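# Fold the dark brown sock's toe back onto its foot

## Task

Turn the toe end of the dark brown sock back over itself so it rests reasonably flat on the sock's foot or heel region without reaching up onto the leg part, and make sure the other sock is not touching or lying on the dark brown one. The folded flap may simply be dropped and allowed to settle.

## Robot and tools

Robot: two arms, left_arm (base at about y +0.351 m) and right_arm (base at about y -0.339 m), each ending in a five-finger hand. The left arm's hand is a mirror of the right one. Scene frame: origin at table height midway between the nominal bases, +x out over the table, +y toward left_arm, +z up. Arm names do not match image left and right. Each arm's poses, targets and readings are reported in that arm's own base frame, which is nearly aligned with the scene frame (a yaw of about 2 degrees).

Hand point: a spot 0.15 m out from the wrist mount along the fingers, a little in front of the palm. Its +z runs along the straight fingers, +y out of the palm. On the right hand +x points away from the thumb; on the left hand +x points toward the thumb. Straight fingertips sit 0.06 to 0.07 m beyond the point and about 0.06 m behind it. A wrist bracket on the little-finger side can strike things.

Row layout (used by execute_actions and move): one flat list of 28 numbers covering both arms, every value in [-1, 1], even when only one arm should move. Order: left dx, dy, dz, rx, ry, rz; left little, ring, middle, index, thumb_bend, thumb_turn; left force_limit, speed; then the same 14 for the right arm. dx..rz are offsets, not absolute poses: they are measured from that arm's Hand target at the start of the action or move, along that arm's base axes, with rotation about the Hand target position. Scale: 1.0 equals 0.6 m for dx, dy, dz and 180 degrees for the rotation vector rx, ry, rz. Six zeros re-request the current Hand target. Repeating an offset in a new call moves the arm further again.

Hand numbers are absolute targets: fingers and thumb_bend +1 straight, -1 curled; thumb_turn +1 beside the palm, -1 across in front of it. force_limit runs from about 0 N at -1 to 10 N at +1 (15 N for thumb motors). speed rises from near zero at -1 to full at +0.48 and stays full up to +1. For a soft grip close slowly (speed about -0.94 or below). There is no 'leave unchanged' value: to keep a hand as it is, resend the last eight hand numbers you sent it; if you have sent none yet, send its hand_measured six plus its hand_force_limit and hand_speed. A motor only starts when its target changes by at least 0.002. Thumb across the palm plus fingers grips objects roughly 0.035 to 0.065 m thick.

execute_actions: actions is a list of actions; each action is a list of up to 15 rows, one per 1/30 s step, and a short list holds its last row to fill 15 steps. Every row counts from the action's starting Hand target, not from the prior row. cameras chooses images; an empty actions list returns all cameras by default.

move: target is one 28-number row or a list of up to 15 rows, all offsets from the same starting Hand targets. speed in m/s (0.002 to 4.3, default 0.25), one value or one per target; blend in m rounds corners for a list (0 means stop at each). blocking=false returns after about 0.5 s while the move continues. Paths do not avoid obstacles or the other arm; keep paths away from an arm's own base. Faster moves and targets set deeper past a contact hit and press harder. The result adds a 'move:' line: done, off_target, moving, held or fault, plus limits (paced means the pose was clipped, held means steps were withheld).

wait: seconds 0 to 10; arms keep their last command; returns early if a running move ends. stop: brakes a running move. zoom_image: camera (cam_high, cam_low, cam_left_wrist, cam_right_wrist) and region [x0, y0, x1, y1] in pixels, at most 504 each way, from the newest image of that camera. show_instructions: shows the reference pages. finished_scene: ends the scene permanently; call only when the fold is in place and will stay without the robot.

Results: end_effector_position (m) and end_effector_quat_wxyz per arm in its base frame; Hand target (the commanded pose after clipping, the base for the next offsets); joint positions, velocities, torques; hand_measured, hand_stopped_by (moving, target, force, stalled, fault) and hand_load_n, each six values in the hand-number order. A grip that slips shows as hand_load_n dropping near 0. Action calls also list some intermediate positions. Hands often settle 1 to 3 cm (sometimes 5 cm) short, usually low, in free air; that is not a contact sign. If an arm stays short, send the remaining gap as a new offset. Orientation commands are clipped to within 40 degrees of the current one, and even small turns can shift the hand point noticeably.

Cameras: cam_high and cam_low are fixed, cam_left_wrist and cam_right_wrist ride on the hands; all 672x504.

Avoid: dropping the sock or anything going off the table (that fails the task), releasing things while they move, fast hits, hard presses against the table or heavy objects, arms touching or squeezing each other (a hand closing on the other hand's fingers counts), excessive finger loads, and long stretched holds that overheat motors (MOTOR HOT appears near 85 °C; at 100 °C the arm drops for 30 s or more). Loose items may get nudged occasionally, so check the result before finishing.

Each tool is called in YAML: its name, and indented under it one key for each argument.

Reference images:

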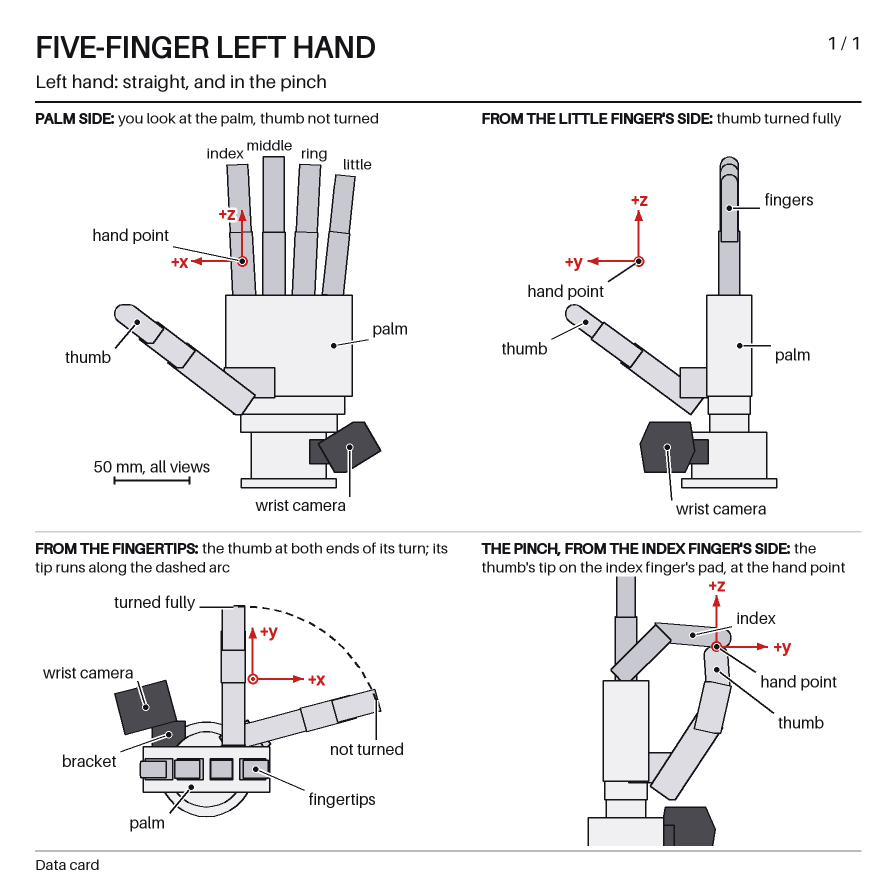

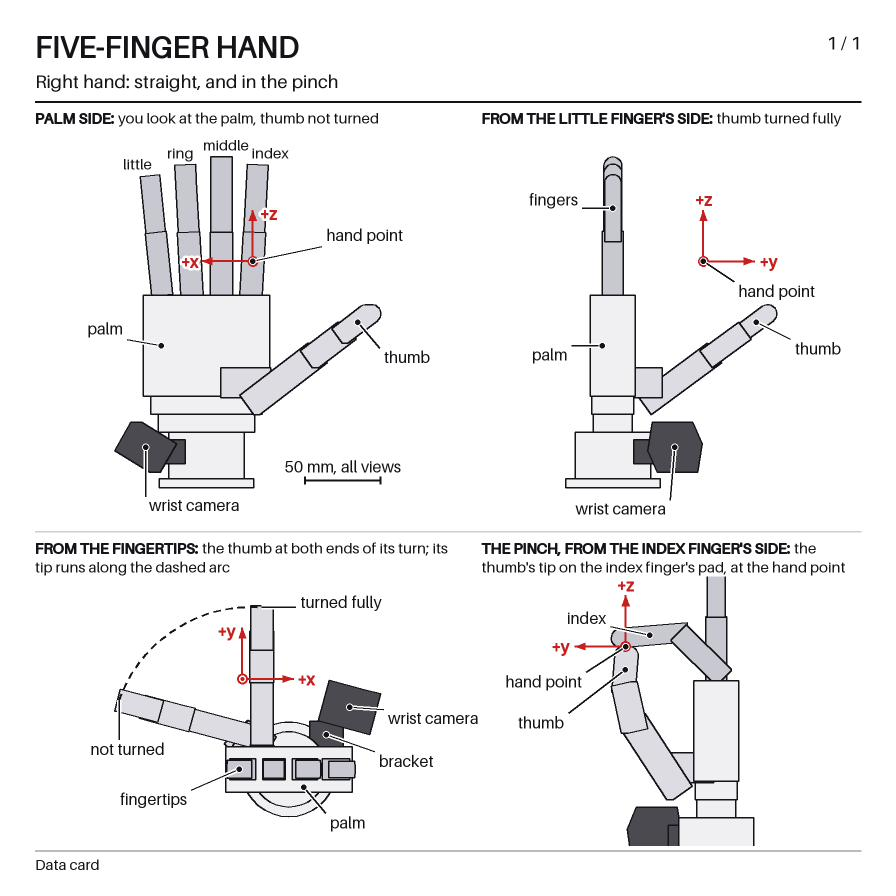

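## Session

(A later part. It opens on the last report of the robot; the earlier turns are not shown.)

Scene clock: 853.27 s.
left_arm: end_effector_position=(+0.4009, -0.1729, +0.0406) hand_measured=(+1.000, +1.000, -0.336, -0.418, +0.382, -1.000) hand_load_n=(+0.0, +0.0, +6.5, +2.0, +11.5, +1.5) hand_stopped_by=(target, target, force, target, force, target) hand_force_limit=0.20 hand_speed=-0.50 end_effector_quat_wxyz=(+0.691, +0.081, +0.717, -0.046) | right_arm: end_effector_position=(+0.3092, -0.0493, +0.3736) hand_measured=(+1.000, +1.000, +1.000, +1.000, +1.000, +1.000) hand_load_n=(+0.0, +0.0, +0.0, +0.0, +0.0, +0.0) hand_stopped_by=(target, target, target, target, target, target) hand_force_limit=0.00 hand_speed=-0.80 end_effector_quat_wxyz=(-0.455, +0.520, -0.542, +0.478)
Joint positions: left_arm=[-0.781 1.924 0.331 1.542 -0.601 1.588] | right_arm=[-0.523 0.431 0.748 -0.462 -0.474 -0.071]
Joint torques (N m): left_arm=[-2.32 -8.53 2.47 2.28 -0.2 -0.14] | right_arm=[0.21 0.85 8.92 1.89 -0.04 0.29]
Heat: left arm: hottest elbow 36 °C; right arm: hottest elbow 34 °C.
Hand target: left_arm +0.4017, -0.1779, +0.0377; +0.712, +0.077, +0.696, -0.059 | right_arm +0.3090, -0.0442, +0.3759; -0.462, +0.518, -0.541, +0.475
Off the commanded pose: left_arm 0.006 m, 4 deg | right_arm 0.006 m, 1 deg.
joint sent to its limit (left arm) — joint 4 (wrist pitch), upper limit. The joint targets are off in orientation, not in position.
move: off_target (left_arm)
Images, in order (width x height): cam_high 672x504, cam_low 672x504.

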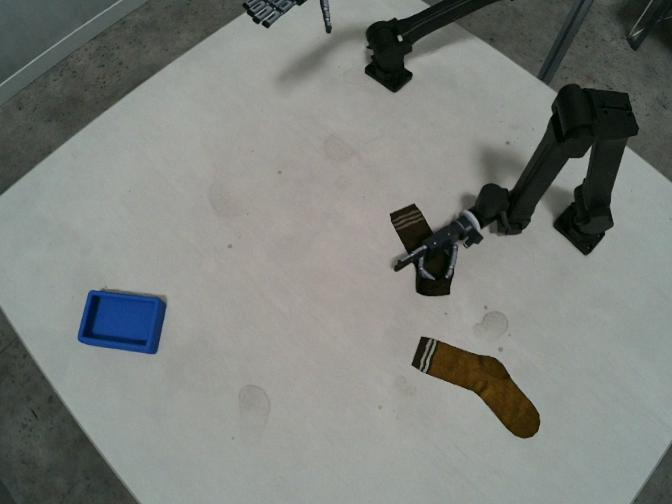

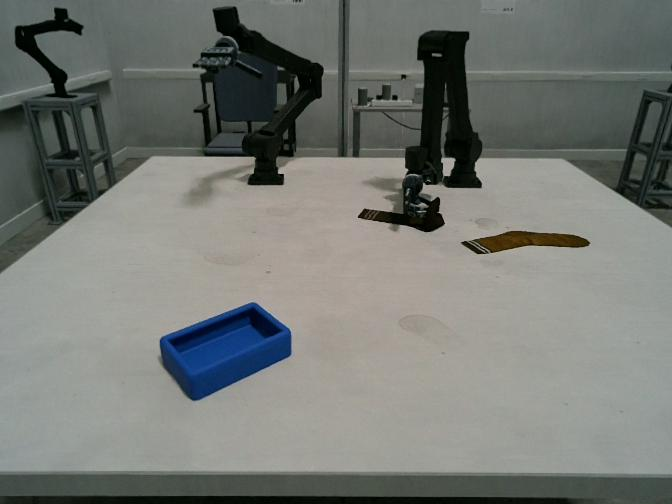

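move:
  target:
    - [0,0,0,0,0,0, 1,1,1,1,0.22,-1,0.2,-0.5, 0,0,0,0,0,0,1,1,1,1,1,1,0,-0.8]
  speed: 0.06
  cameras: ["cam_left_wrist","cam_low","cam_high"]

zoom_image:
  camera: "cam_high"
  region: [360, 180, 500, 340]

zoom_image:
  camera: "cam_low"
  region: [330, 150, 490, 270]

Scene clock: 877.17 s.
left_arm: end_effector_position=(+0.4009, -0.1728, +0.0405) hand_measured=(+1.000, +1.000, +1.000, +1.000, +0.378, -1.000) hand_load_n=(+0.0, +0.0, +0.0, +0.0, +0.0, +0.0) hand_stopped_by=(target, target, target, target, force, target) hand_force_limit=0.20 hand_speed=-0.50 end_effector_quat_wxyz=(+0.691, +0.080, +0.717, -0.046) | right_arm: end_effector_position=(+0.3092, -0.0493, +0.3736) hand_measured=(+1.000, +1.000, +1.000, +1.000, +1.000, +1.000) hand_load_n=(+0.0, +0.0, +0.0, -0.5, +0.0, -0.5) hand_stopped_by=(target, target, target, target, target, target) hand_force_limit=0.00 hand_speed=-0.80 end_effector_quat_wxyz=(-0.455, +0.520, -0.542, +0.478)
Joint positions: left_arm=[-0.781 1.924 0.331 1.542 -0.602 1.587] | right_arm=[-0.523 0.431 0.748 -0.462 -0.474 -0.071]
Joint torques (N m): left_arm=[-1.55 -7.47 2.48 2.15 -0.15 -0.12] | right_arm=[0.15 0.85 8.92 1.89 -0.04 0.29]
Heat: left arm: hottest elbow 34 °C; right arm: hottest elbow 34 °C.
Hand target: left_arm +0.4017, -0.1779, +0.0377; +0.712, +0.077, +0.696, -0.058 | right_arm +0.3090, -0.0442, +0.3759; -0.462, +0.518, -0.541, +0.475
Off the commanded pose: left_arm 0.006 m, 4 deg | right_arm 0.006 m, 1 deg.
joint sent to its limit (left arm) — joint 4 (wrist pitch), upper limit. The joint targets are off in orientation, not in position.
move: off_target (left_arm)
camera_calibration:
cam_left_wrist: T_world_to_cam=[[-0.190303, -0.950988, -0.243735, -0.0815742], [-0.517001, 0.308136, -0.7986, 0.290868], [0.834563, -0.025965, -0.550301, -0.202848], [0, 0, 0, 1]] pos_world=[0.304144, -0.17247, 0.100778]
Images, in order (width x height): cam_high 672x504, cam_low 672x504, cam_left_wrist 672x504.

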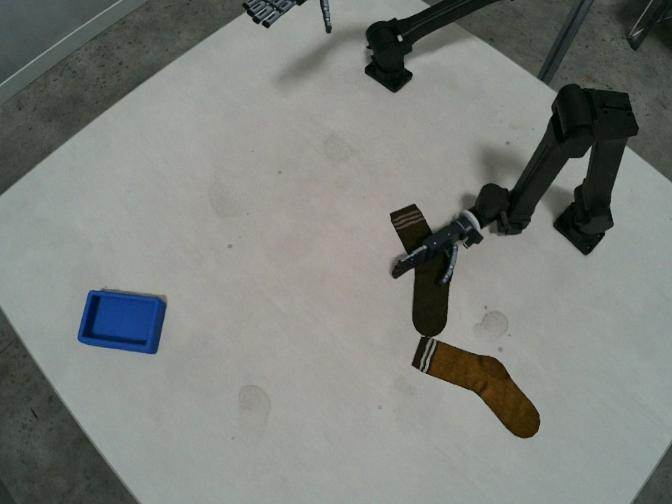

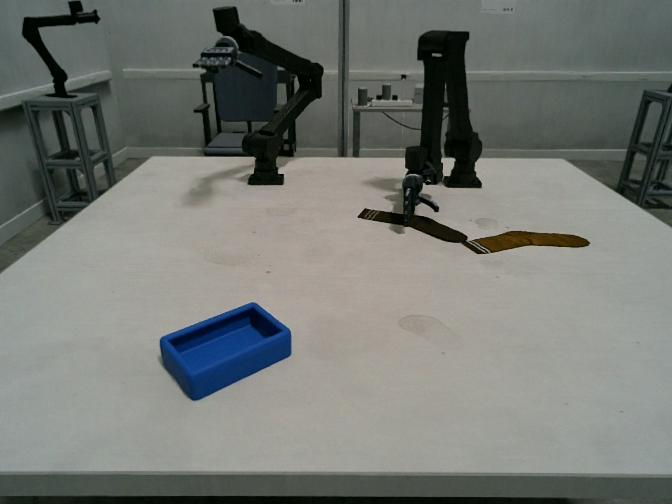

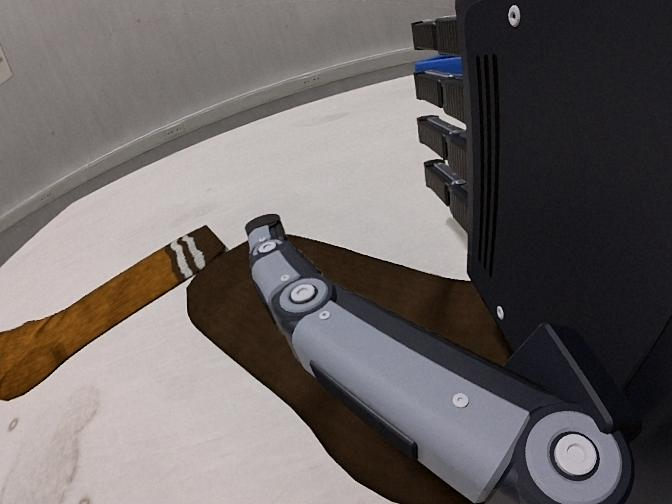

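Scaled by 3.150.

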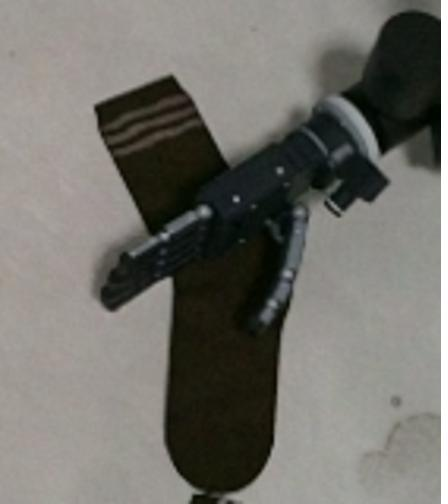

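Scaled by 3.150.

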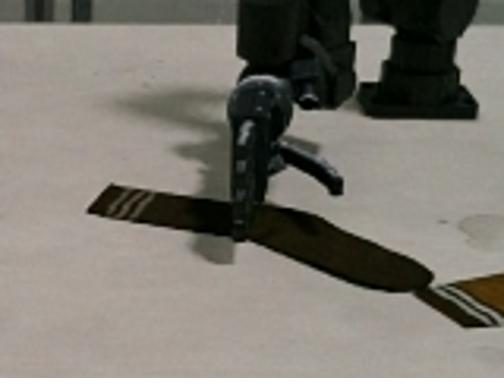

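move:
  target:
    - [0,0,0.18,0,0,0, 1,1,1,1,0.5,-1,0.2,-0.3, 0,0,0,0,0,0,1,1,1,1,1,1,0,-0.8]
    - [0.0805,0.1365,0.18,-0.342,0.3799,-0.0172, 1,1,0.22,0.22,0.63,-1,0.2,-0.3, 0,0,0,0,0,0,1,1,1,1,1,1,0,-0.8]
    - [0.0805,0.1365,0.08,-0.342,0.3799,-0.0172, 1,1,0.22,0.22,0.63,-1,0.2,-0.3, 0,0,0,0,0,0,1,1,1,1,1,1,0,-0.8]
  speed: 0.3
  blend: [0.02,0.01,0]
  cameras: ["cam_left_wrist","cam_high"]

Scene clock: 937.20 s.
left_arm: end_effector_position=(+0.4482, -0.0966, +0.0884) hand_measured=(+1.000, +1.000, +0.220, +0.220, +0.630, -1.000) hand_load_n=(+0.0, +0.0, +0.0, +0.0, +0.0, +0.0) hand_stopped_by=(target, target, target, target, target, target) hand_force_limit=0.20 hand_speed=-0.30 end_effector_quat_wxyz=(+0.159, -0.297, +0.837, -0.432) | right_arm: end_effector_position=(+0.3092, -0.0493, +0.3736) hand_measured=(+1.000, +1.000, +1.000, +1.000, +1.000, +1.000) hand_load_n=(+0.0, +0.0, +0.0, +0.0, +0.0, +0.0) hand_stopped_by=(target, target, target, target, target, target) hand_force_limit=0.00 hand_speed=-0.80 end_effector_quat_wxyz=(-0.455, +0.520, -0.542, +0.478)
Joint positions: left_arm=[0.047 1.402 0.823 -0.285 0.711 0.664] | right_arm=[-0.523 0.431 0.748 -0.462 -0.474 -0.071]
Joint torques (N m): left_arm=[-0.62 -8.76 8.5 1.92 0.45 -0.18] | right_arm=[0.21 0.85 8.94 1.91 -0.04 0.29]
Heat: left arm: hottest elbow 33 °C; right arm: hottest elbow 34 °C.
Hand target: left_arm +0.4501, -0.0958, +0.0859; +0.158, -0.303, +0.833, -0.434 | right_arm +0.3090, -0.0442, +0.3759; -0.462, +0.518, -0.541, +0.475
Off the commanded pose: left_arm 0.003 m, 1 deg | right_arm 0.006 m, 1 deg.
move: done; blend cut to 0 m at target 2; target 2's new numbers were sent with left_arm's hand 0.024 m and 1 deg from that target
camera_calibration:
cam_left_wrist: T_world_to_cam=[[0.192132, -0.56399, 0.803119, -0.215012], [-0.981362, -0.113589, 0.155006, 0.413246], [0.00380414, -0.817932, -0.575303, 0.0839777], [0, 0, 0, 1]] pos_world=[0.446535, -0.00563623, 0.156937]
Images, in order (width x height): cam_high 672x504, cam_left_wrist 672x504.

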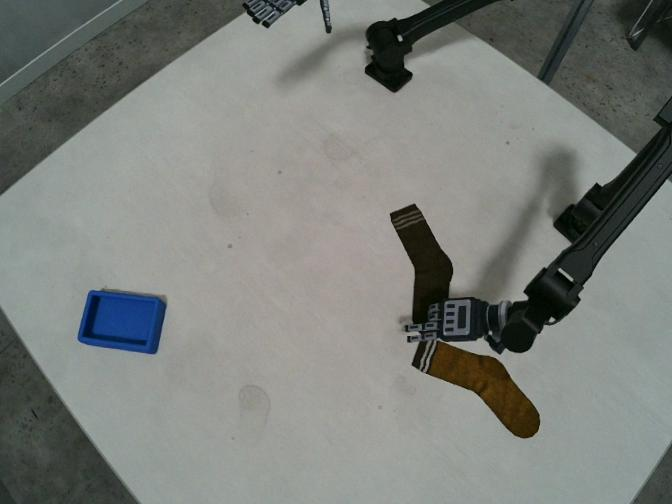

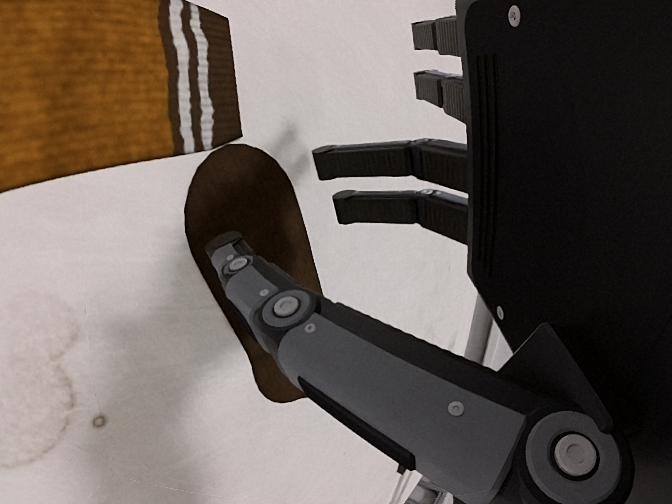

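move:
  target:
    - [0.003,-0.002,-0.0815,0,0,0, 1,1,0.22,0.22,0.63,-1,0.2,-0.3, 0,0,0,0,0,0,1,1,1,1,1,1,0,-0.8]
  speed: 0.08
  cameras: ["cam_left_wrist"]

Scene clock: 943.57 s.
left_arm: end_effector_position=(+0.4530, -0.0965, +0.0437) hand_measured=(+1.000, +1.000, +0.220, +0.220, +0.630, -1.000) hand_load_n=(+0.0, +0.0, +0.0, +0.0, +0.0, +0.0) hand_stopped_by=(target, target, target, target, target, target) hand_force_limit=0.20 hand_speed=-0.30 end_effector_quat_wxyz=(+0.163, -0.295, +0.836, -0.434) | right_arm: end_effector_position=(+0.3092, -0.0493, +0.3736) hand_measured=(+1.000, +1.000, +1.000, +1.000, +1.000, +1.000) hand_load_n=(+0.0, +0.0, +0.0, +0.0, +0.5, +0.0) hand_stopped_by=(target, target, target, target, target, target) hand_force_limit=0.00 hand_speed=-0.80 end_effector_quat_wxyz=(-0.455, +0.520, -0.542, +0.478)
Joint positions: left_arm=[0.047 1.495 0.771 -0.128 0.711 0.662] | right_arm=[-0.523 0.431 0.748 -0.462 -0.474 -0.071]
Joint torques (N m): left_arm=[-0.73 -8.88 7.34 1.65 0.39 -0.22] | right_arm=[0.15 0.85 8.92 1.89 -0.04 0.29]
Heat: left arm: hottest elbow 33 °C; right arm: hottest elbow 34 °C.
Hand target: left_arm +0.4517, -0.0970, +0.0368; +0.158, -0.303, +0.834, -0.434 | right_arm +0.3090, -0.0442, +0.3759; -0.462, +0.518, -0.541, +0.475
Off the commanded pose: left_arm 0.007 m, 1 deg | right_arm 0.006 m, 1 deg.
move: done
camera_calibration:
cam_left_wrist: T_world_to_cam=[[0.183877, -0.563399, 0.805463, -0.176351], [-0.982888, -0.114528, 0.144272, 0.425902], [0.0109653, -0.818208, -0.574817, 0.0550505], [0, 0, 0, 1]] pos_world=[0.450437, -0.00553581, 0.112243]
Images, in order (width x height): cam_left_wrist 672x504.

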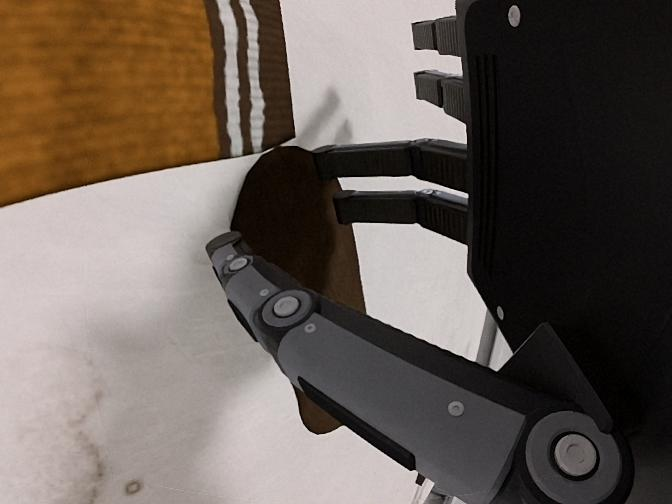

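move:
  target:
    - [-0.0128,0.0133,-0.02,0,0,0, 1,1,0.22,0.22,0.63,-1,0.2,-0.3, 0,0,0,0,0,0,1,1,1,1,1,1,0,-0.8]
    - [-0.0128,0.0133,-0.087,0,0,0, 1,1,0.22,0.22,0.63,-1,0.2,-0.3, 0,0,0,0,0,0,1,1,1,1,1,1,0,-0.8]
  speed: 0.06
  blend: [0.005,0]
  cameras: ["cam_left_wrist"]

Scene clock: 950.23 s.
left_arm: end_effector_position=(+0.4639, -0.0947, +0.0244) hand_measured=(+1.000, +1.000, +0.220, +0.220, +0.630, -1.000) hand_load_n=(+0.0, -0.5, +0.5, +0.0, +0.0, +0.0) hand_stopped_by=(target, target, target, target, target, target) hand_force_limit=0.20 hand_speed=-0.30 end_effector_quat_wxyz=(+0.190, -0.277, +0.826, -0.453) | right_arm: end_effector_position=(+0.3092, -0.0493, +0.3736) hand_measured=(+1.000, +1.000, +1.000, +1.000, +1.000, +1.000) hand_load_n=(+0.0, +0.0, +0.0, +0.0, +0.0, +0.0) hand_stopped_by=(target, target, target, target, target, target) hand_force_limit=0.00 hand_speed=-0.80 end_effector_quat_wxyz=(-0.455, +0.520, -0.542, +0.478)
Joint positions: left_arm=[0.06 1.554 0.731 0.045 0.742 0.662] | right_arm=[-0.523 0.431 0.748 -0.462 -0.474 -0.071]
Joint torques (N m): left_arm=[-0.26 -6.36 4.56 1.06 -0.28 0.08] | right_arm=[0.21 0.91 8.94 1.89 -0.04 0.29]
Heat: left arm: hottest elbow 33 °C; right arm: hottest elbow 34 °C.
Hand target: left_arm +0.4442, -0.0891, -0.0154; +0.158, -0.303, +0.834, -0.434 | right_arm +0.3090, -0.0442, +0.3759; -0.462, +0.518, -0.541, +0.475
Off the commanded pose: left_arm 0.045 m, 5 deg | right_arm 0.006 m, 1 deg.
move: off_target (left_arm)
camera_calibration:
cam_left_wrist: T_world_to_cam=[[0.118057, -0.549068, 0.827398, -0.130442], [-0.991888, -0.104748, 0.0720154, 0.446429], [0.0471269, -0.829188, -0.55698, 0.0271584], [0, 0, 0, 1]] pos_world=[0.456927, -0.0023397, 0.0909045]
Images, in order (width x height): cam_left_wrist 672x504.

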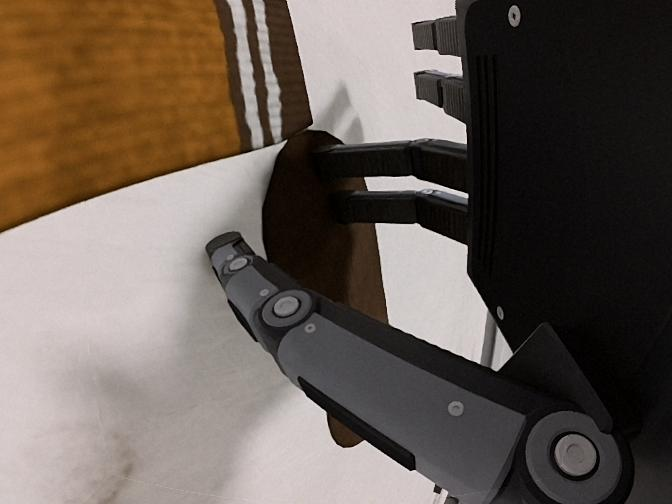

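execute_actions:
  actions:
    - [[0,0,-0.005,0,0,0, 1,1,0.1,0.1,0.64,-1,0.2,-0.5, 0,0,0,0,0,0,1,1,1,1,1,1,0,-0.8]]
    - [[0,0,-0.003,0,0,0, 1,1,0.0,0.0,0.64,-1,0.2,-0.5, 0,0,0,0,0,0,1,1,1,1,1,1,0,-0.8]]
  cameras: ["cam_left_wrist"]

Scene clock: 954.63 s.
left_arm: end_effector_position=(+0.4667, -0.0950, +0.0234) hand_measured=(+1.000, +1.000, +0.000, +0.000, +0.640, -1.000) hand_load_n=(+0.0, +0.0, +0.0, +0.0, +0.0, +0.0) hand_stopped_by=(target, target, target, target, target, target) hand_force_limit=0.20 hand_speed=-0.50 end_effector_quat_wxyz=(+0.195, -0.273, +0.825, -0.455) | right_arm: end_effector_position=(+0.3092, -0.0493, +0.3736) hand_measured=(+1.000, +1.000, +1.000, +1.000, +1.000, +1.000) hand_load_n=(+0.0, +0.0, +0.0, +0.0, +0.0, +0.0) hand_stopped_by=(target, target, target, target, target, target) hand_force_limit=0.00 hand_speed=-0.80 end_effector_quat_wxyz=(-0.455, +0.520, -0.542, +0.478)
Joint positions: left_arm=[0.06 1.562 0.73 0.066 0.745 0.662] | right_arm=[-0.523 0.431 0.748 -0.462 -0.474 -0.071]
Joint torques (N m): left_arm=[-0.26 -5.83 4.12 0.73 -0.42 0.03] | right_arm=[0.21 0.85 8.92 1.89 -0.04 0.29]
Heat: left arm: hottest elbow 33 °C; right arm: hottest elbow 34 °C.
Hand target: left_arm +0.4440, -0.0892, -0.0203; +0.158, -0.303, +0.834, -0.434 | right_arm +0.3090, -0.0442, +0.3759; -0.462, +0.518, -0.541, +0.475
Off the commanded pose: left_arm 0.049 m, 6 deg | right_arm 0.006 m, 1 deg.
Step readings (end_effector_position of left_arm | right_arm):
0: (+0.4639, -0.0947, +0.0244) | (+0.3092, -0.0493, +0.3736)
1: (+0.4640, -0.0947, +0.0243) | (+0.3092, -0.0493, +0.3736)
2: (+0.4644, -0.0948, +0.0242) | (+0.3092, -0.0493, +0.3736)
4: (+0.4653, -0.0949, +0.0242) | (+0.3092, -0.0493, +0.3736)
8: (+0.4659, -0.0949, +0.0243) | (+0.3092, -0.0493, +0.3736)
15: (+0.4659, -0.0949, +0.0243) | (+0.3092, -0.0493, +0.3736)
16: (+0.4660, -0.0949, +0.0242) | (+0.3092, -0.0493, +0.3736)
17: (+0.4661, -0.0949, +0.0240) | (+0.3092, -0.0493, +0.3736)
19: (+0.4665, -0.0950, +0.0238) | (+0.3092, -0.0493, +0.3736)
23: (+0.4667, -0.0950, +0.0234) | (+0.3092, -0.0493, +0.3736)
30: (+0.4667, -0.0950, +0.0234) | (+0.3092, -0.0493, +0.3736)
camera_calibration:
cam_left_wrist: T_world_to_cam=[[0.106549, -0.5484, 0.8294, -0.124626], [-0.992915, -0.102812, 0.0595757, 0.450172], [0.0526012, -0.829872, -0.555469, 0.0235229], [0, 0, 0, 1]] pos_world=[0.459024, -0.00254049, 0.0896115]
Images, in order (width x height): cam_left_wrist 672x504.

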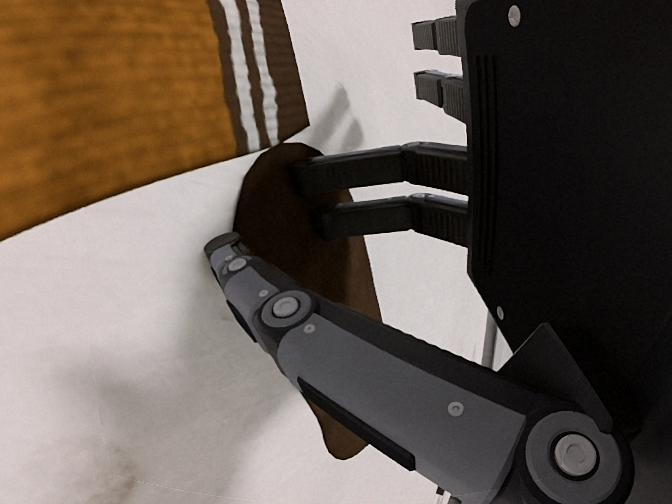

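execute_actions:
  actions:
    - [[0,0,-0.003,0,0,0, 1,1,-0.1,-0.1,0.62,-1,0.2,-0.5, 0,0,0,0,0,0,1,1,1,1,1,1,0,-0.8]]
    - [[0,0,-0.003,0,0,0, 1,1,-0.18,-0.18,0.57,-1,0.2,-0.5, 0,0,0,0,0,0,1,1,1,1,1,1,0,-0.8]]
  cameras: ["cam_left_wrist"]

zoom_image:
  camera: "cam_left_wrist"
  region: [150, 80, 440, 320]

Scene clock: 958.93 s.
left_arm: end_effector_position=(+0.4669, -0.0939, +0.0207) hand_measured=(+1.000, +1.000, -0.180, -0.180, +0.570, -1.000) hand_load_n=(+0.0, +0.0, -0.5, +0.0, -1.0, +0.5) hand_stopped_by=(target, target, target, target, target, target) hand_force_limit=0.20 hand_speed=-0.50 end_effector_quat_wxyz=(+0.195, -0.275, +0.825, -0.454) | right_arm: end_effector_position=(+0.3092, -0.0493, +0.3736) hand_measured=(+1.000, +1.000, +1.000, +1.000, +1.000, +1.000) hand_load_n=(+0.0, +0.0, +0.0, -0.5, +0.0, +0.0) hand_stopped_by=(target, target, target, target, target, target) hand_force_limit=0.00 hand_speed=-0.80 end_effector_quat_wxyz=(-0.455, +0.520, -0.542, +0.478)
Joint positions: left_arm=[0.061 1.568 0.729 0.072 0.742 0.662] | right_arm=[-0.523 0.431 0.748 -0.462 -0.474 -0.071]
Joint torques (N m): left_arm=[-0.32 -6.18 4.19 1.07 -0.29 0.05] | right_arm=[0.21 0.85 8.92 1.88 -0.03 0.29]
Heat: left arm: hottest elbow 33 °C; right arm: hottest elbow 34 °C.
Hand target: left_arm +0.4442, -0.0891, -0.0237; +0.158, -0.303, +0.833, -0.434 | right_arm +0.3090, -0.0442, +0.3759; -0.462, +0.518, -0.541, +0.475
Off the commanded pose: left_arm 0.050 m, 6 deg | right_arm 0.006 m, 1 deg.
Step readings (end_effector_position of left_arm | right_arm):
0: (+0.4667, -0.0950, +0.0234) | (+0.3092, -0.0493, +0.3736)
1: (+0.4668, -0.0949, +0.0235) | (+0.3092, -0.0493, +0.3736)
2: (+0.4670, -0.0950, +0.0235) | (+0.3092, -0.0493, +0.3736)
4: (+0.4670, -0.0949, +0.0226) | (+0.3092, -0.0493, +0.3736)
8: (+0.4671, -0.0949, +0.0221) | (+0.3092, -0.0493, +0.3736)
15: (+0.4671, -0.0949, +0.0221) | (+0.3092, -0.0493, +0.3736)
16: (+0.4672, -0.0949, +0.0222) | (+0.3092, -0.0493, +0.3736)
17: (+0.4673, -0.0949, +0.0221) | (+0.3092, -0.0493, +0.3736)
19: (+0.4671, -0.0946, +0.0211) | (+0.3092, -0.0493, +0.3736)
23: (+0.4669, -0.0939, +0.0207) | (+0.3092, -0.0493, +0.3736)
30: (+0.4669, -0.0939, +0.0207) | (+0.3092, -0.0493, +0.3736)
camera_calibration:
cam_left_wrist: T_world_to_cam=[[0.109884, -0.549293, 0.828373, -0.123455], [-0.992472, -0.105983, 0.0613752, 0.450163], [0.0540804, -0.828882, -0.556804, 0.0223967], [0, 0, 0, 1]] pos_world=[0.459129, -0.00153918, 0.0871084]
Images, in order (width x height): cam_left_wrist 672x504.

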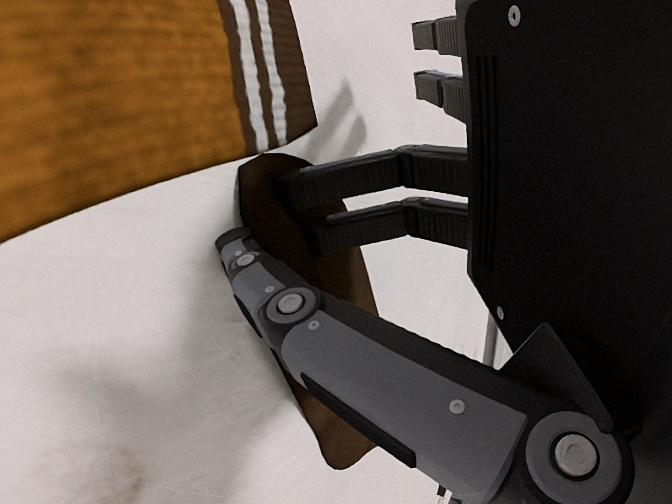

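Scaled by 1.738 from the camera's 672x504 image, which has a finer 960x720 frame.

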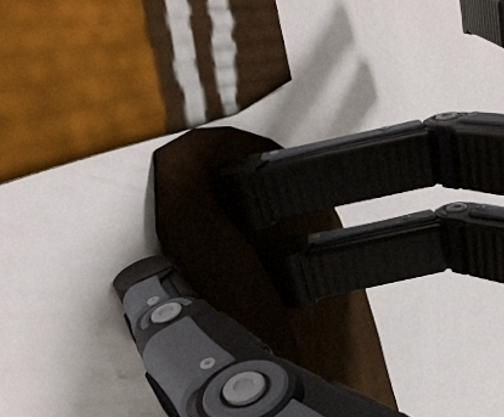

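execute_actions:
  actions:
    - [[0,0,-0.003,0,0,0, 1,1,-0.25,-0.25,0.49,-1,0.2,-0.5, 0,0,0,0,0,0,1,1,1,1,1,1,0,-0.8]]
    - [[0,0,-0.003,0,0,0, 1,1,-0.3,-0.3,0.4,-1,0.2,-0.5, 0,0,0,0,0,0,1,1,1,1,1,1,0,-0.8]]
  cameras: ["cam_left_wrist"]

zoom_image:
  camera: "cam_left_wrist"
  region: [150, 80, 440, 320]

Scene clock: 963.43 s.
left_arm: end_effector_position=(+0.4653, -0.0899, +0.0169) hand_measured=(+1.000, +1.000, -0.300, -0.300, +0.404, -1.000) hand_load_n=(+0.0, +0.0, +0.5, +0.5, +3.5, +1.0) hand_stopped_by=(target, target, target, target, target, target) hand_force_limit=0.20 hand_speed=-0.50 end_effector_quat_wxyz=(+0.195, -0.280, +0.824, -0.453) | right_arm: end_effector_position=(+0.3092, -0.0493, +0.3736) hand_measured=(+1.000, +1.000, +1.000, +1.000, +1.000, +1.000) hand_load_n=(+0.0, +0.0, +0.0, +0.0, +0.0, +0.0) hand_stopped_by=(target, target, target, target, target, target) hand_force_limit=0.00 hand_speed=-0.80 end_effector_quat_wxyz=(-0.455, +0.520, -0.542, +0.478)
Joint positions: left_arm=[0.07 1.573 0.723 0.077 0.742 0.66] | right_arm=[-0.523 0.431 0.748 -0.462 -0.474 -0.071]
Joint torques (N m): left_arm=[-1.14 -5.01 4.37 1.06 -0.26 0.07] | right_arm=[0.21 0.79 8.92 1.88 -0.04 0.28]
Heat: left arm: hottest elbow 33 °C; right arm: hottest elbow 34 °C.
Hand target: left_arm +0.4441, -0.0891, -0.0273; +0.158, -0.303, +0.834, -0.434 | right_arm +0.3090, -0.0442, +0.3759; -0.462, +0.518, -0.541, +0.475
Off the commanded pose: left_arm 0.049 m, 6 deg | right_arm 0.006 m, 1 deg.
Step readings (end_effector_position of left_arm | right_arm):
0: (+0.4669, -0.0939, +0.0207) | (+0.3092, -0.0493, +0.3736)
1: (+0.4670, -0.0939, +0.0207) | (+0.3092, -0.0493, +0.3736)
2: (+0.4670, -0.0939, +0.0208) | (+0.3092, -0.0493, +0.3736)
4: (+0.4662, -0.0933, +0.0196) | (+0.3092, -0.0493, +0.3736)
8: (+0.4651, -0.0909, +0.0187) | (+0.3092, -0.0493, +0.3736)
15: (+0.4651, -0.0909, +0.0187) | (+0.3092, -0.0493, +0.3736)
16: (+0.4652, -0.0909, +0.0188) | (+0.3092, -0.0493, +0.3736)
17: (+0.4652, -0.0909, +0.0188) | (+0.3092, -0.0493, +0.3736)
19: (+0.4648, -0.0905, +0.0177) | (+0.3092, -0.0493, +0.3736)
23: (+0.4652, -0.0899, +0.0169) | (+0.3092, -0.0493, +0.3736)
30: (+0.4653, -0.0899, +0.0169) | (+0.3092, -0.0493, +0.3736)
camera_calibration:
cam_left_wrist: T_world_to_cam=[[0.120698, -0.547522, 0.828041, -0.122851], [-0.99094, -0.115951, 0.0677727, 0.447532], [0.0589052, -0.828719, -0.556557, 0.0214028], [0, 0, 0, 1]] pos_world=[0.457044, 0.00236524, 0.0833068]
Images, in order (width x height): cam_left_wrist 672x504.

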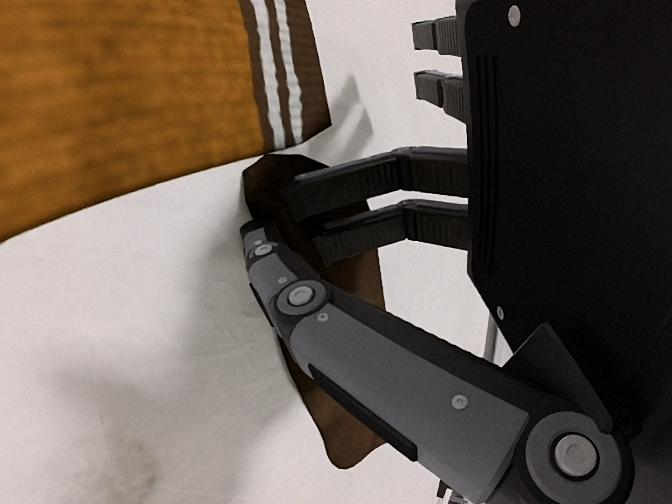

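Scaled by 1.738 from the camera's 672x504 image, which has a finer 960x720 frame.

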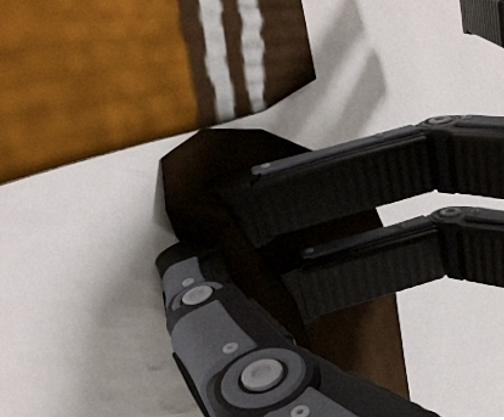

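Now close the pinch.

execute_actions:
  actions:
    - [[0,0,-0.002,0,0,0, 1,1,-0.36,-0.36,0.31,-1,0.2,-0.5, 0,0,0,0,0,0,1,1,1,1,1,1,0,-0.8]]
    - [[0,0,-0.001,0,0,0, 1,1,-0.44,-0.44,0.2,-1,0.2,-0.5, 0,0,0,0,0,0,1,1,1,1,1,1,0,-0.8]]
  cameras: ["cam_left_wrist"]

zoom_image:
  camera: "cam_left_wrist"
  region: [150, 80, 440, 320]

Scene clock: 967.83 s.
left_arm: end_effector_position=(+0.4657, -0.0899, +0.0164) hand_measured=(+1.000, +1.000, -0.338, -0.434, +0.368, -1.000) hand_load_n=(-0.5, +0.0, +6.5, +7.0, +14.5, +1.0) hand_stopped_by=(target, target, force, force, force, target) hand_force_limit=0.20 hand_speed=-0.50 end_effector_quat_wxyz=(+0.195, -0.280, +0.824, -0.453) | right_arm: end_effector_position=(+0.3092, -0.0493, +0.3736) hand_measured=(+1.000, +1.000, +1.000, +1.000, +1.000, +1.000) hand_load_n=(+0.0, +0.0, +0.0, +0.0, +0.0, +0.0) hand_stopped_by=(target, target, target, target, target, target) hand_force_limit=0.00 hand_speed=-0.80 end_effector_quat_wxyz=(-0.455, +0.520, -0.542, +0.478)
Joint positions: left_arm=[0.071 1.575 0.723 0.081 0.743 0.66] | right_arm=[-0.523 0.431 0.748 -0.462 -0.474 -0.071]
Joint torques (N m): left_arm=[-0.5 -5.6 4.41 1.25 -0.31 0.11] | right_arm=[0.15 0.79 8.95 1.88 -0.04 0.29]
Heat: left arm: hottest elbow 33 °C; right arm: hottest elbow 34 °C.
Hand target: left_arm +0.4441, -0.0891, -0.0291; +0.158, -0.303, +0.834, -0.434 | right_arm +0.3090, -0.0442, +0.3759; -0.462, +0.518, -0.541, +0.475
Off the commanded pose: left_arm 0.050 m, 6 deg | right_arm 0.006 m, 1 deg.
Step readings (end_effector_position of left_arm | right_arm):
0: (+0.4653, -0.0899, +0.0169) | (+0.3092, -0.0493, +0.3736)
1: (+0.4653, -0.0900, +0.0168) | (+0.3092, -0.0493, +0.3736)
2: (+0.4654, -0.0900, +0.0169) | (+0.3092, -0.0493, +0.3736)
4: (+0.4653, -0.0899, +0.0160) | (+0.3092, -0.0493, +0.3736)
8: (+0.4654, -0.0897, +0.0161) | (+0.3092, -0.0493, +0.3736)
15: (+0.4654, -0.0897, +0.0161) | (+0.3092, -0.0493, +0.3736)
16: (+0.4655, -0.0897, +0.0161) | (+0.3092, -0.0493, +0.3736)
17: (+0.4655, -0.0897, +0.0161) | (+0.3092, -0.0493, +0.3736)
19: (+0.4657, -0.0898, +0.0163) | (+0.3092, -0.0493, +0.3736)
23: (+0.4657, -0.0899, +0.0164) | (+0.3092, -0.0493, +0.3736)
30: (+0.4657, -0.0899, +0.0164) | (+0.3092, -0.0493, +0.3736)
camera_calibration:
cam_left_wrist: T_world_to_cam=[[0.119473, -0.547029, 0.828544, -0.121819], [-0.99107, -0.11548, 0.0666651, 0.448031], [0.0592125, -0.82911, -0.555941, 0.0209442], [0, 0, 0, 1]] pos_world=[0.457344, 0.00246505, 0.0827083]
Images, in order (width x height): cam_left_wrist 672x504.

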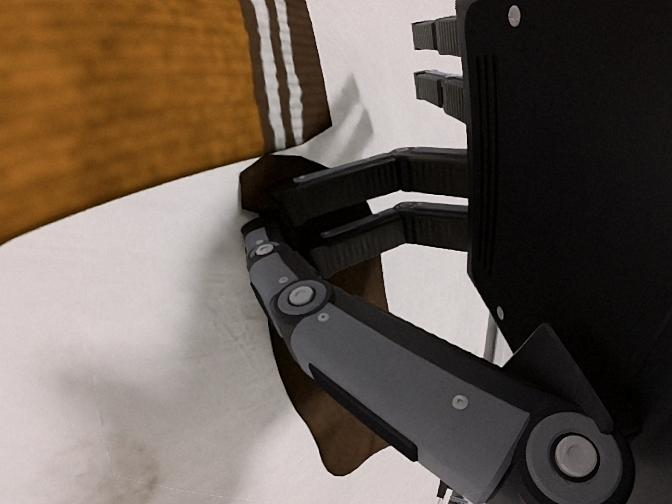

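Scaled by 1.738 from the camera's 672x504 image, which has a finer 960x720 frame.

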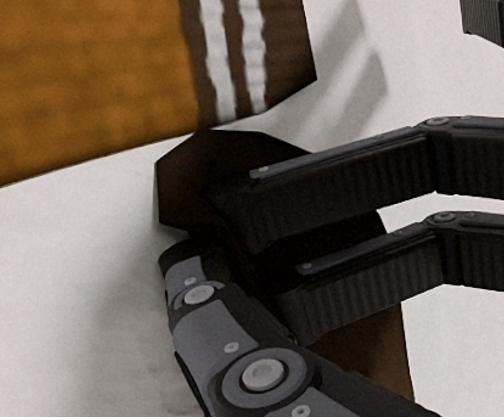

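move:
  target:
    - [0,0,0.215,0,0,0, 1,1,-0.44,-0.44,0.2,-1,0.2,-0.5, 0,0,0,0,0,0,1,1,1,1,1,1,0,-0.8]
    - [-0.04,-0.268,0.515,0,0,0.083, 1,1,-0.44,-0.44,0.2,-1,0.2,-0.5, 0,0,0,0,0,0,1,1,1,1,1,1,0,-0.8]
    - [-0.0735,-0.5515,0.748,0,0,0.1667, 1,1,-0.44,-0.44,0.2,-1,0.2,-0.5, 0,0,0,0,0,0,1,1,1,1,1,1,0,-0.8]
  speed: [0.1,0.15,0.15]
  blend: [0.02,0.03,0]
  cameras: ["cam_left_wrist","cam_low","cam_high"]

Scene clock: 985.23 s.
left_arm: end_effector_position=(+0.3944, -0.4110, +0.4009) hand_measured=(+1.000, +1.000, -0.338, -0.434, +0.368, -1.000) hand_load_n=(+0.0, +0.0, +6.5, +5.5, +15.5, +0.5) hand_stopped_by=(target, target, force, force, force, target) hand_force_limit=0.20 hand_speed=-0.50 end_effector_quat_wxyz=(+0.266, -0.503, +0.737, -0.365) | right_arm: end_effector_position=(+0.3092, -0.0493, +0.3736) hand_measured=(+1.000, +1.000, +1.000, +1.000, +1.000, +1.000) hand_load_n=(+0.0, +0.0, +0.0, +0.0, +0.0, +0.0) hand_stopped_by=(target, target, target, target, target, target) hand_force_limit=0.00 hand_speed=-0.80 end_effector_quat_wxyz=(-0.455, +0.520, -0.542, +0.478)
Joint positions: left_arm=[-0.867 1.4 1.66 -0.964 -0.416 -0.299] | right_arm=[-0.523 0.431 0.748 -0.462 -0.474 -0.071]
Joint torques (N m): left_arm=[-0.97 -9.76 14.82 1.2 -0.41 -0.22] | right_arm=[0.21 0.85 8.94 1.89 -0.04 0.29]
Heat: left arm: hottest elbow 33 °C; right arm: hottest elbow 34 °C.
Hand target: left_arm +0.4001, -0.4199, +0.4197; +0.265, -0.509, +0.727, -0.378 | right_arm +0.3090, -0.0442, +0.3759; -0.462, +0.518, -0.541, +0.475
Off the commanded pose: left_arm 0.022 m, 2 deg | right_arm 0.006 m, 1 deg.
move: off_target (left_arm)
camera_calibration:
cam_left_wrist: T_world_to_cam=[[0.459119, -0.409448, 0.788392, -0.668853], [-0.790617, -0.593035, 0.152425, 0.00497893], [0.405134, -0.693298, -0.595991, -0.0918831], [0, 0, 0, 1]] pos_world=[0.348245, -0.33461, 0.471798]
Images, in order (width x height): cam_high 672x504, cam_low 672x504, cam_left_wrist 672x504.

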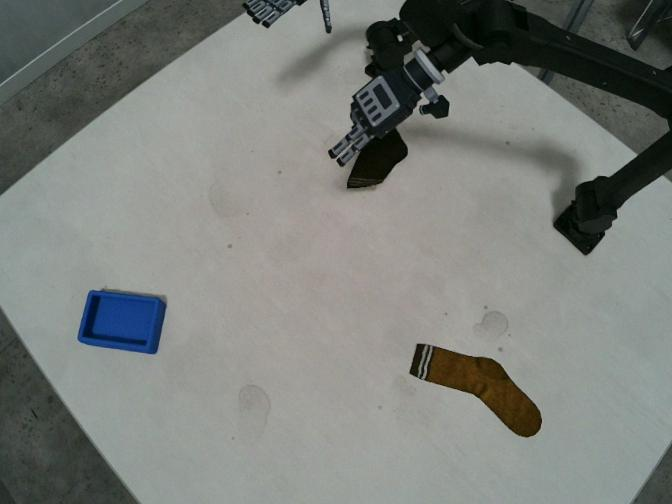

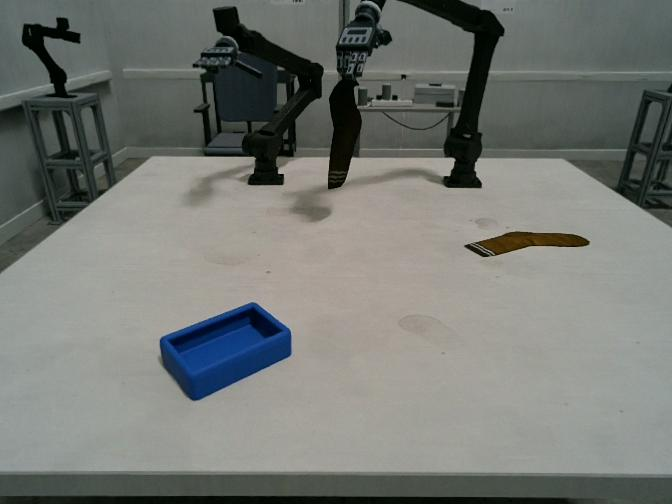

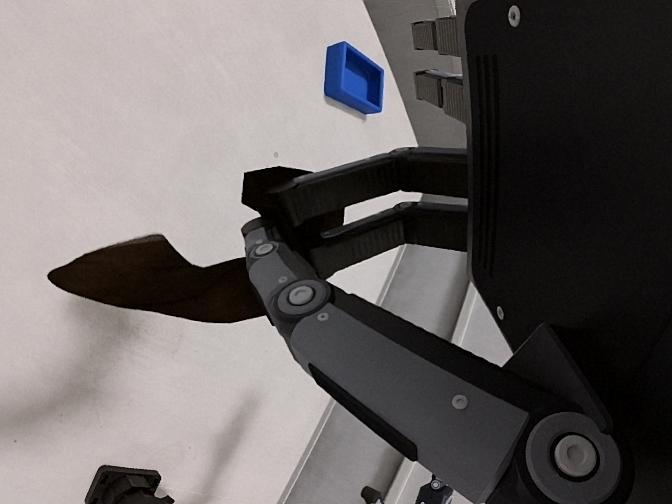

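move:
  target:
    - [0,0,-0.19,0,0,0, 1,1,-0.44,-0.44,0.2,-1,0.2,-0.5, 0,0,0,0,0,0,1,1,1,1,1,1,0,-0.8]
    - [0.133,0.368,-0.575,0,0,0, 1,1,-0.44,-0.44,0.2,-1,0.2,-0.5, 0,0,0,0,0,0,1,1,1,1,1,1,0,-0.8]
  speed: 0.1
  blend: [0.02,0]
  cameras: ["cam_left_wrist","cam_high"]

zoom_image:
  camera: "cam_high"
  region: [330, 180, 490, 340]

Scene clock: 994.63 s.
left_arm: end_effector_position=(+0.4788, -0.2020, +0.0822) hand_measured=(+1.000, +1.000, -0.338, -0.434, +0.368, -1.000) hand_load_n=(+0.0, +0.0, +6.5, +6.0, +15.5, +0.5) hand_stopped_by=(target, target, force, force, force, target) hand_force_limit=0.20 hand_speed=-0.50 end_effector_quat_wxyz=(+0.263, -0.513, +0.723, -0.381) | right_arm: end_effector_position=(+0.3092, -0.0493, +0.3736) hand_measured=(+1.000, +1.000, +1.000, +1.000, +1.000, +1.000) hand_load_n=(+0.0, +0.0, +0.0, +0.0, +0.0, -0.5) hand_stopped_by=(target, target, target, target, target, target) hand_force_limit=0.00 hand_speed=-0.80 end_effector_quat_wxyz=(-0.455, +0.520, -0.542, +0.478)
Joint positions: left_arm=[-0.333 1.411 0.762 0.041 0.014 -0.004] | right_arm=[-0.523 0.431 0.748 -0.462 -0.474 -0.071]
Joint torques (N m): left_arm=[-1.38 -9.64 7.97 2.25 0.08 0.18] | right_arm=[0.15 0.85 8.94 1.91 -0.04 0.28]
Heat: left arm: hottest elbow 34 °C; right arm: hottest elbow 34 °C.
Hand target: left_arm +0.4800, -0.1992, +0.0747; +0.265, -0.509, +0.727, -0.378 | right_arm +0.3090, -0.0442, +0.3759; -0.462, +0.518, -0.541, +0.475
Off the commanded pose: left_arm 0.008 m, 1 deg | right_arm 0.006 m, 1 deg.
move: done
camera_calibration:
cam_left_wrist: T_world_to_cam=[[0.456023, -0.366358, 0.811064, -0.362396], [-0.781945, -0.60012, 0.168576, 0.237283], [0.424976, -0.711082, -0.56014, -0.187214], [0, 0, 0, 1]] pos_world=[0.430365, -0.123493, 0.14906]
Images, in order (width x height): cam_high 672x504, cam_left_wrist 672x504.

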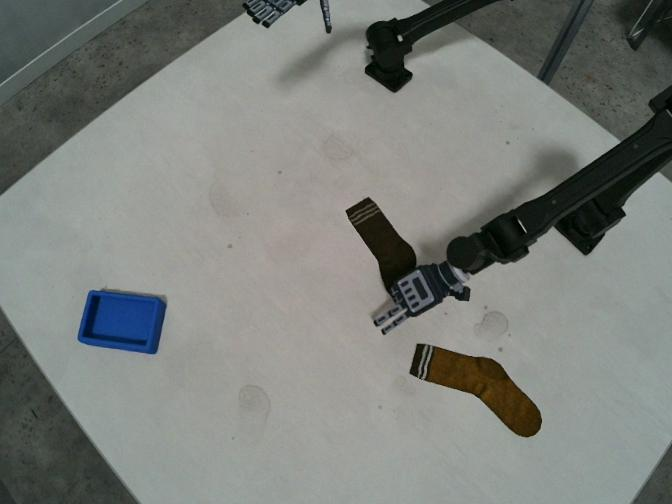

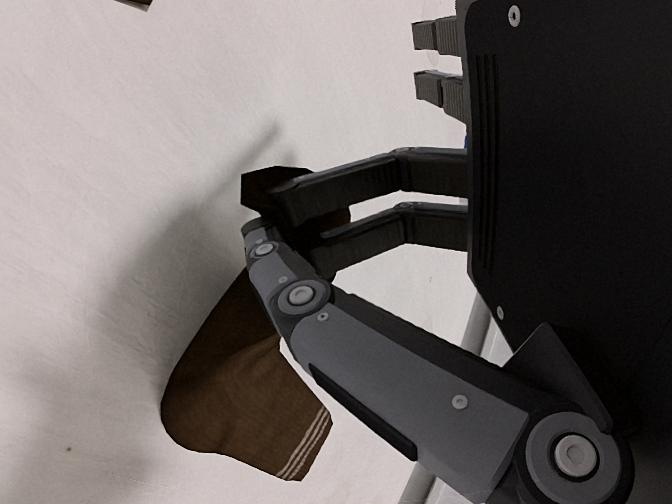

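Scaled by 3.150.

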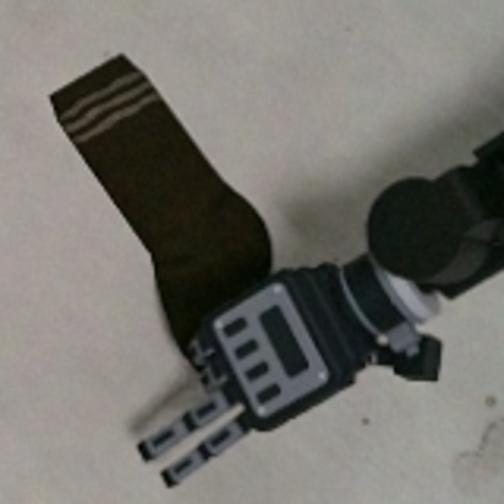

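move:
  target:
    - [0.0163,0,-0.033,0,0,-0.1444, 1,1,-0.44,-0.44,0.2,-1,0.2,-0.5, 0,0,0,0,0,0,1,1,1,1,1,1,0,-0.8]
  speed: 0.15
  cameras: ["cam_high"]

zoom_image:
  camera: "cam_high"
  region: [330, 180, 490, 340]

Scene clock: 1009.57 s.
left_arm: end_effector_position=(+0.4703, -0.2001, +0.0467) hand_measured=(+1.000, +1.000, -0.338, -0.434, +0.368, -1.000) hand_load_n=(-0.5, +0.0, +6.5, +5.5, +15.5, +0.5) hand_stopped_by=(target, target, force, force, force, target) hand_force_limit=0.20 hand_speed=-0.50 end_effector_quat_wxyz=(+0.163, -0.339, +0.823, -0.425) | right_arm: end_effector_position=(+0.3092, -0.0493, +0.3736) hand_measured=(+1.000, +1.000, +1.000, +1.000, +1.000, +1.000) hand_load_n=(+0.0, +0.0, +0.0, -0.5, +0.0, +0.0) hand_stopped_by=(target, target, target, target, target, target) hand_force_limit=0.00 hand_speed=-0.80 end_effector_quat_wxyz=(-0.455, +0.520, -0.542, +0.478)
Joint positions: left_arm=[-0.212 1.539 0.813 0.007 0.477 0.357] | right_arm=[-0.523 0.431 0.748 -0.462 -0.474 -0.071]
Joint torques (N m): left_arm=[-0.09 -10.4 11.96 1.09 0.35 0.18] | right_arm=[0.15 0.85 8.94 1.89 -0.04 0.29]
Heat: left arm: hottest elbow 34 °C; right arm: hottest elbow 34 °C.
Hand target: left_arm +0.4897, -0.1991, +0.0549; +0.173, -0.332, +0.822, -0.428 | right_arm +0.3090, -0.0442, +0.3759; -0.462, +0.518, -0.541, +0.475
Off the commanded pose: left_arm 0.021 m, 1 deg | right_arm 0.006 m, 1 deg.
move: off_target (left_arm)
Images, in order (width x height): cam_high 672x504.

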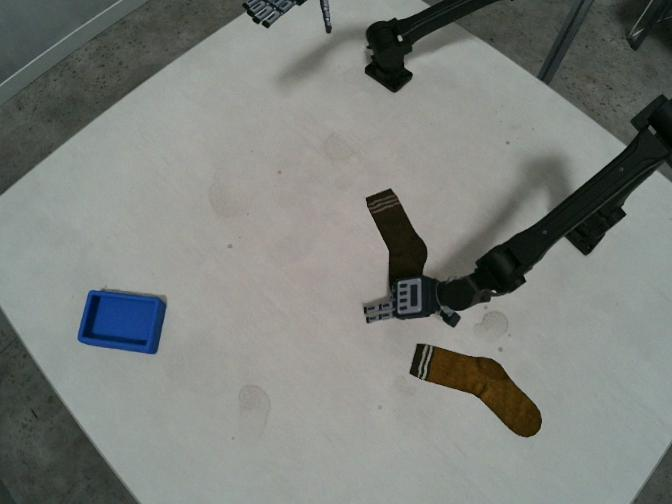

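Scaled by 3.150.

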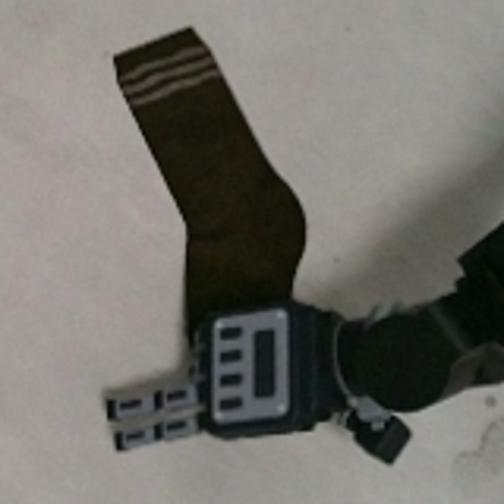

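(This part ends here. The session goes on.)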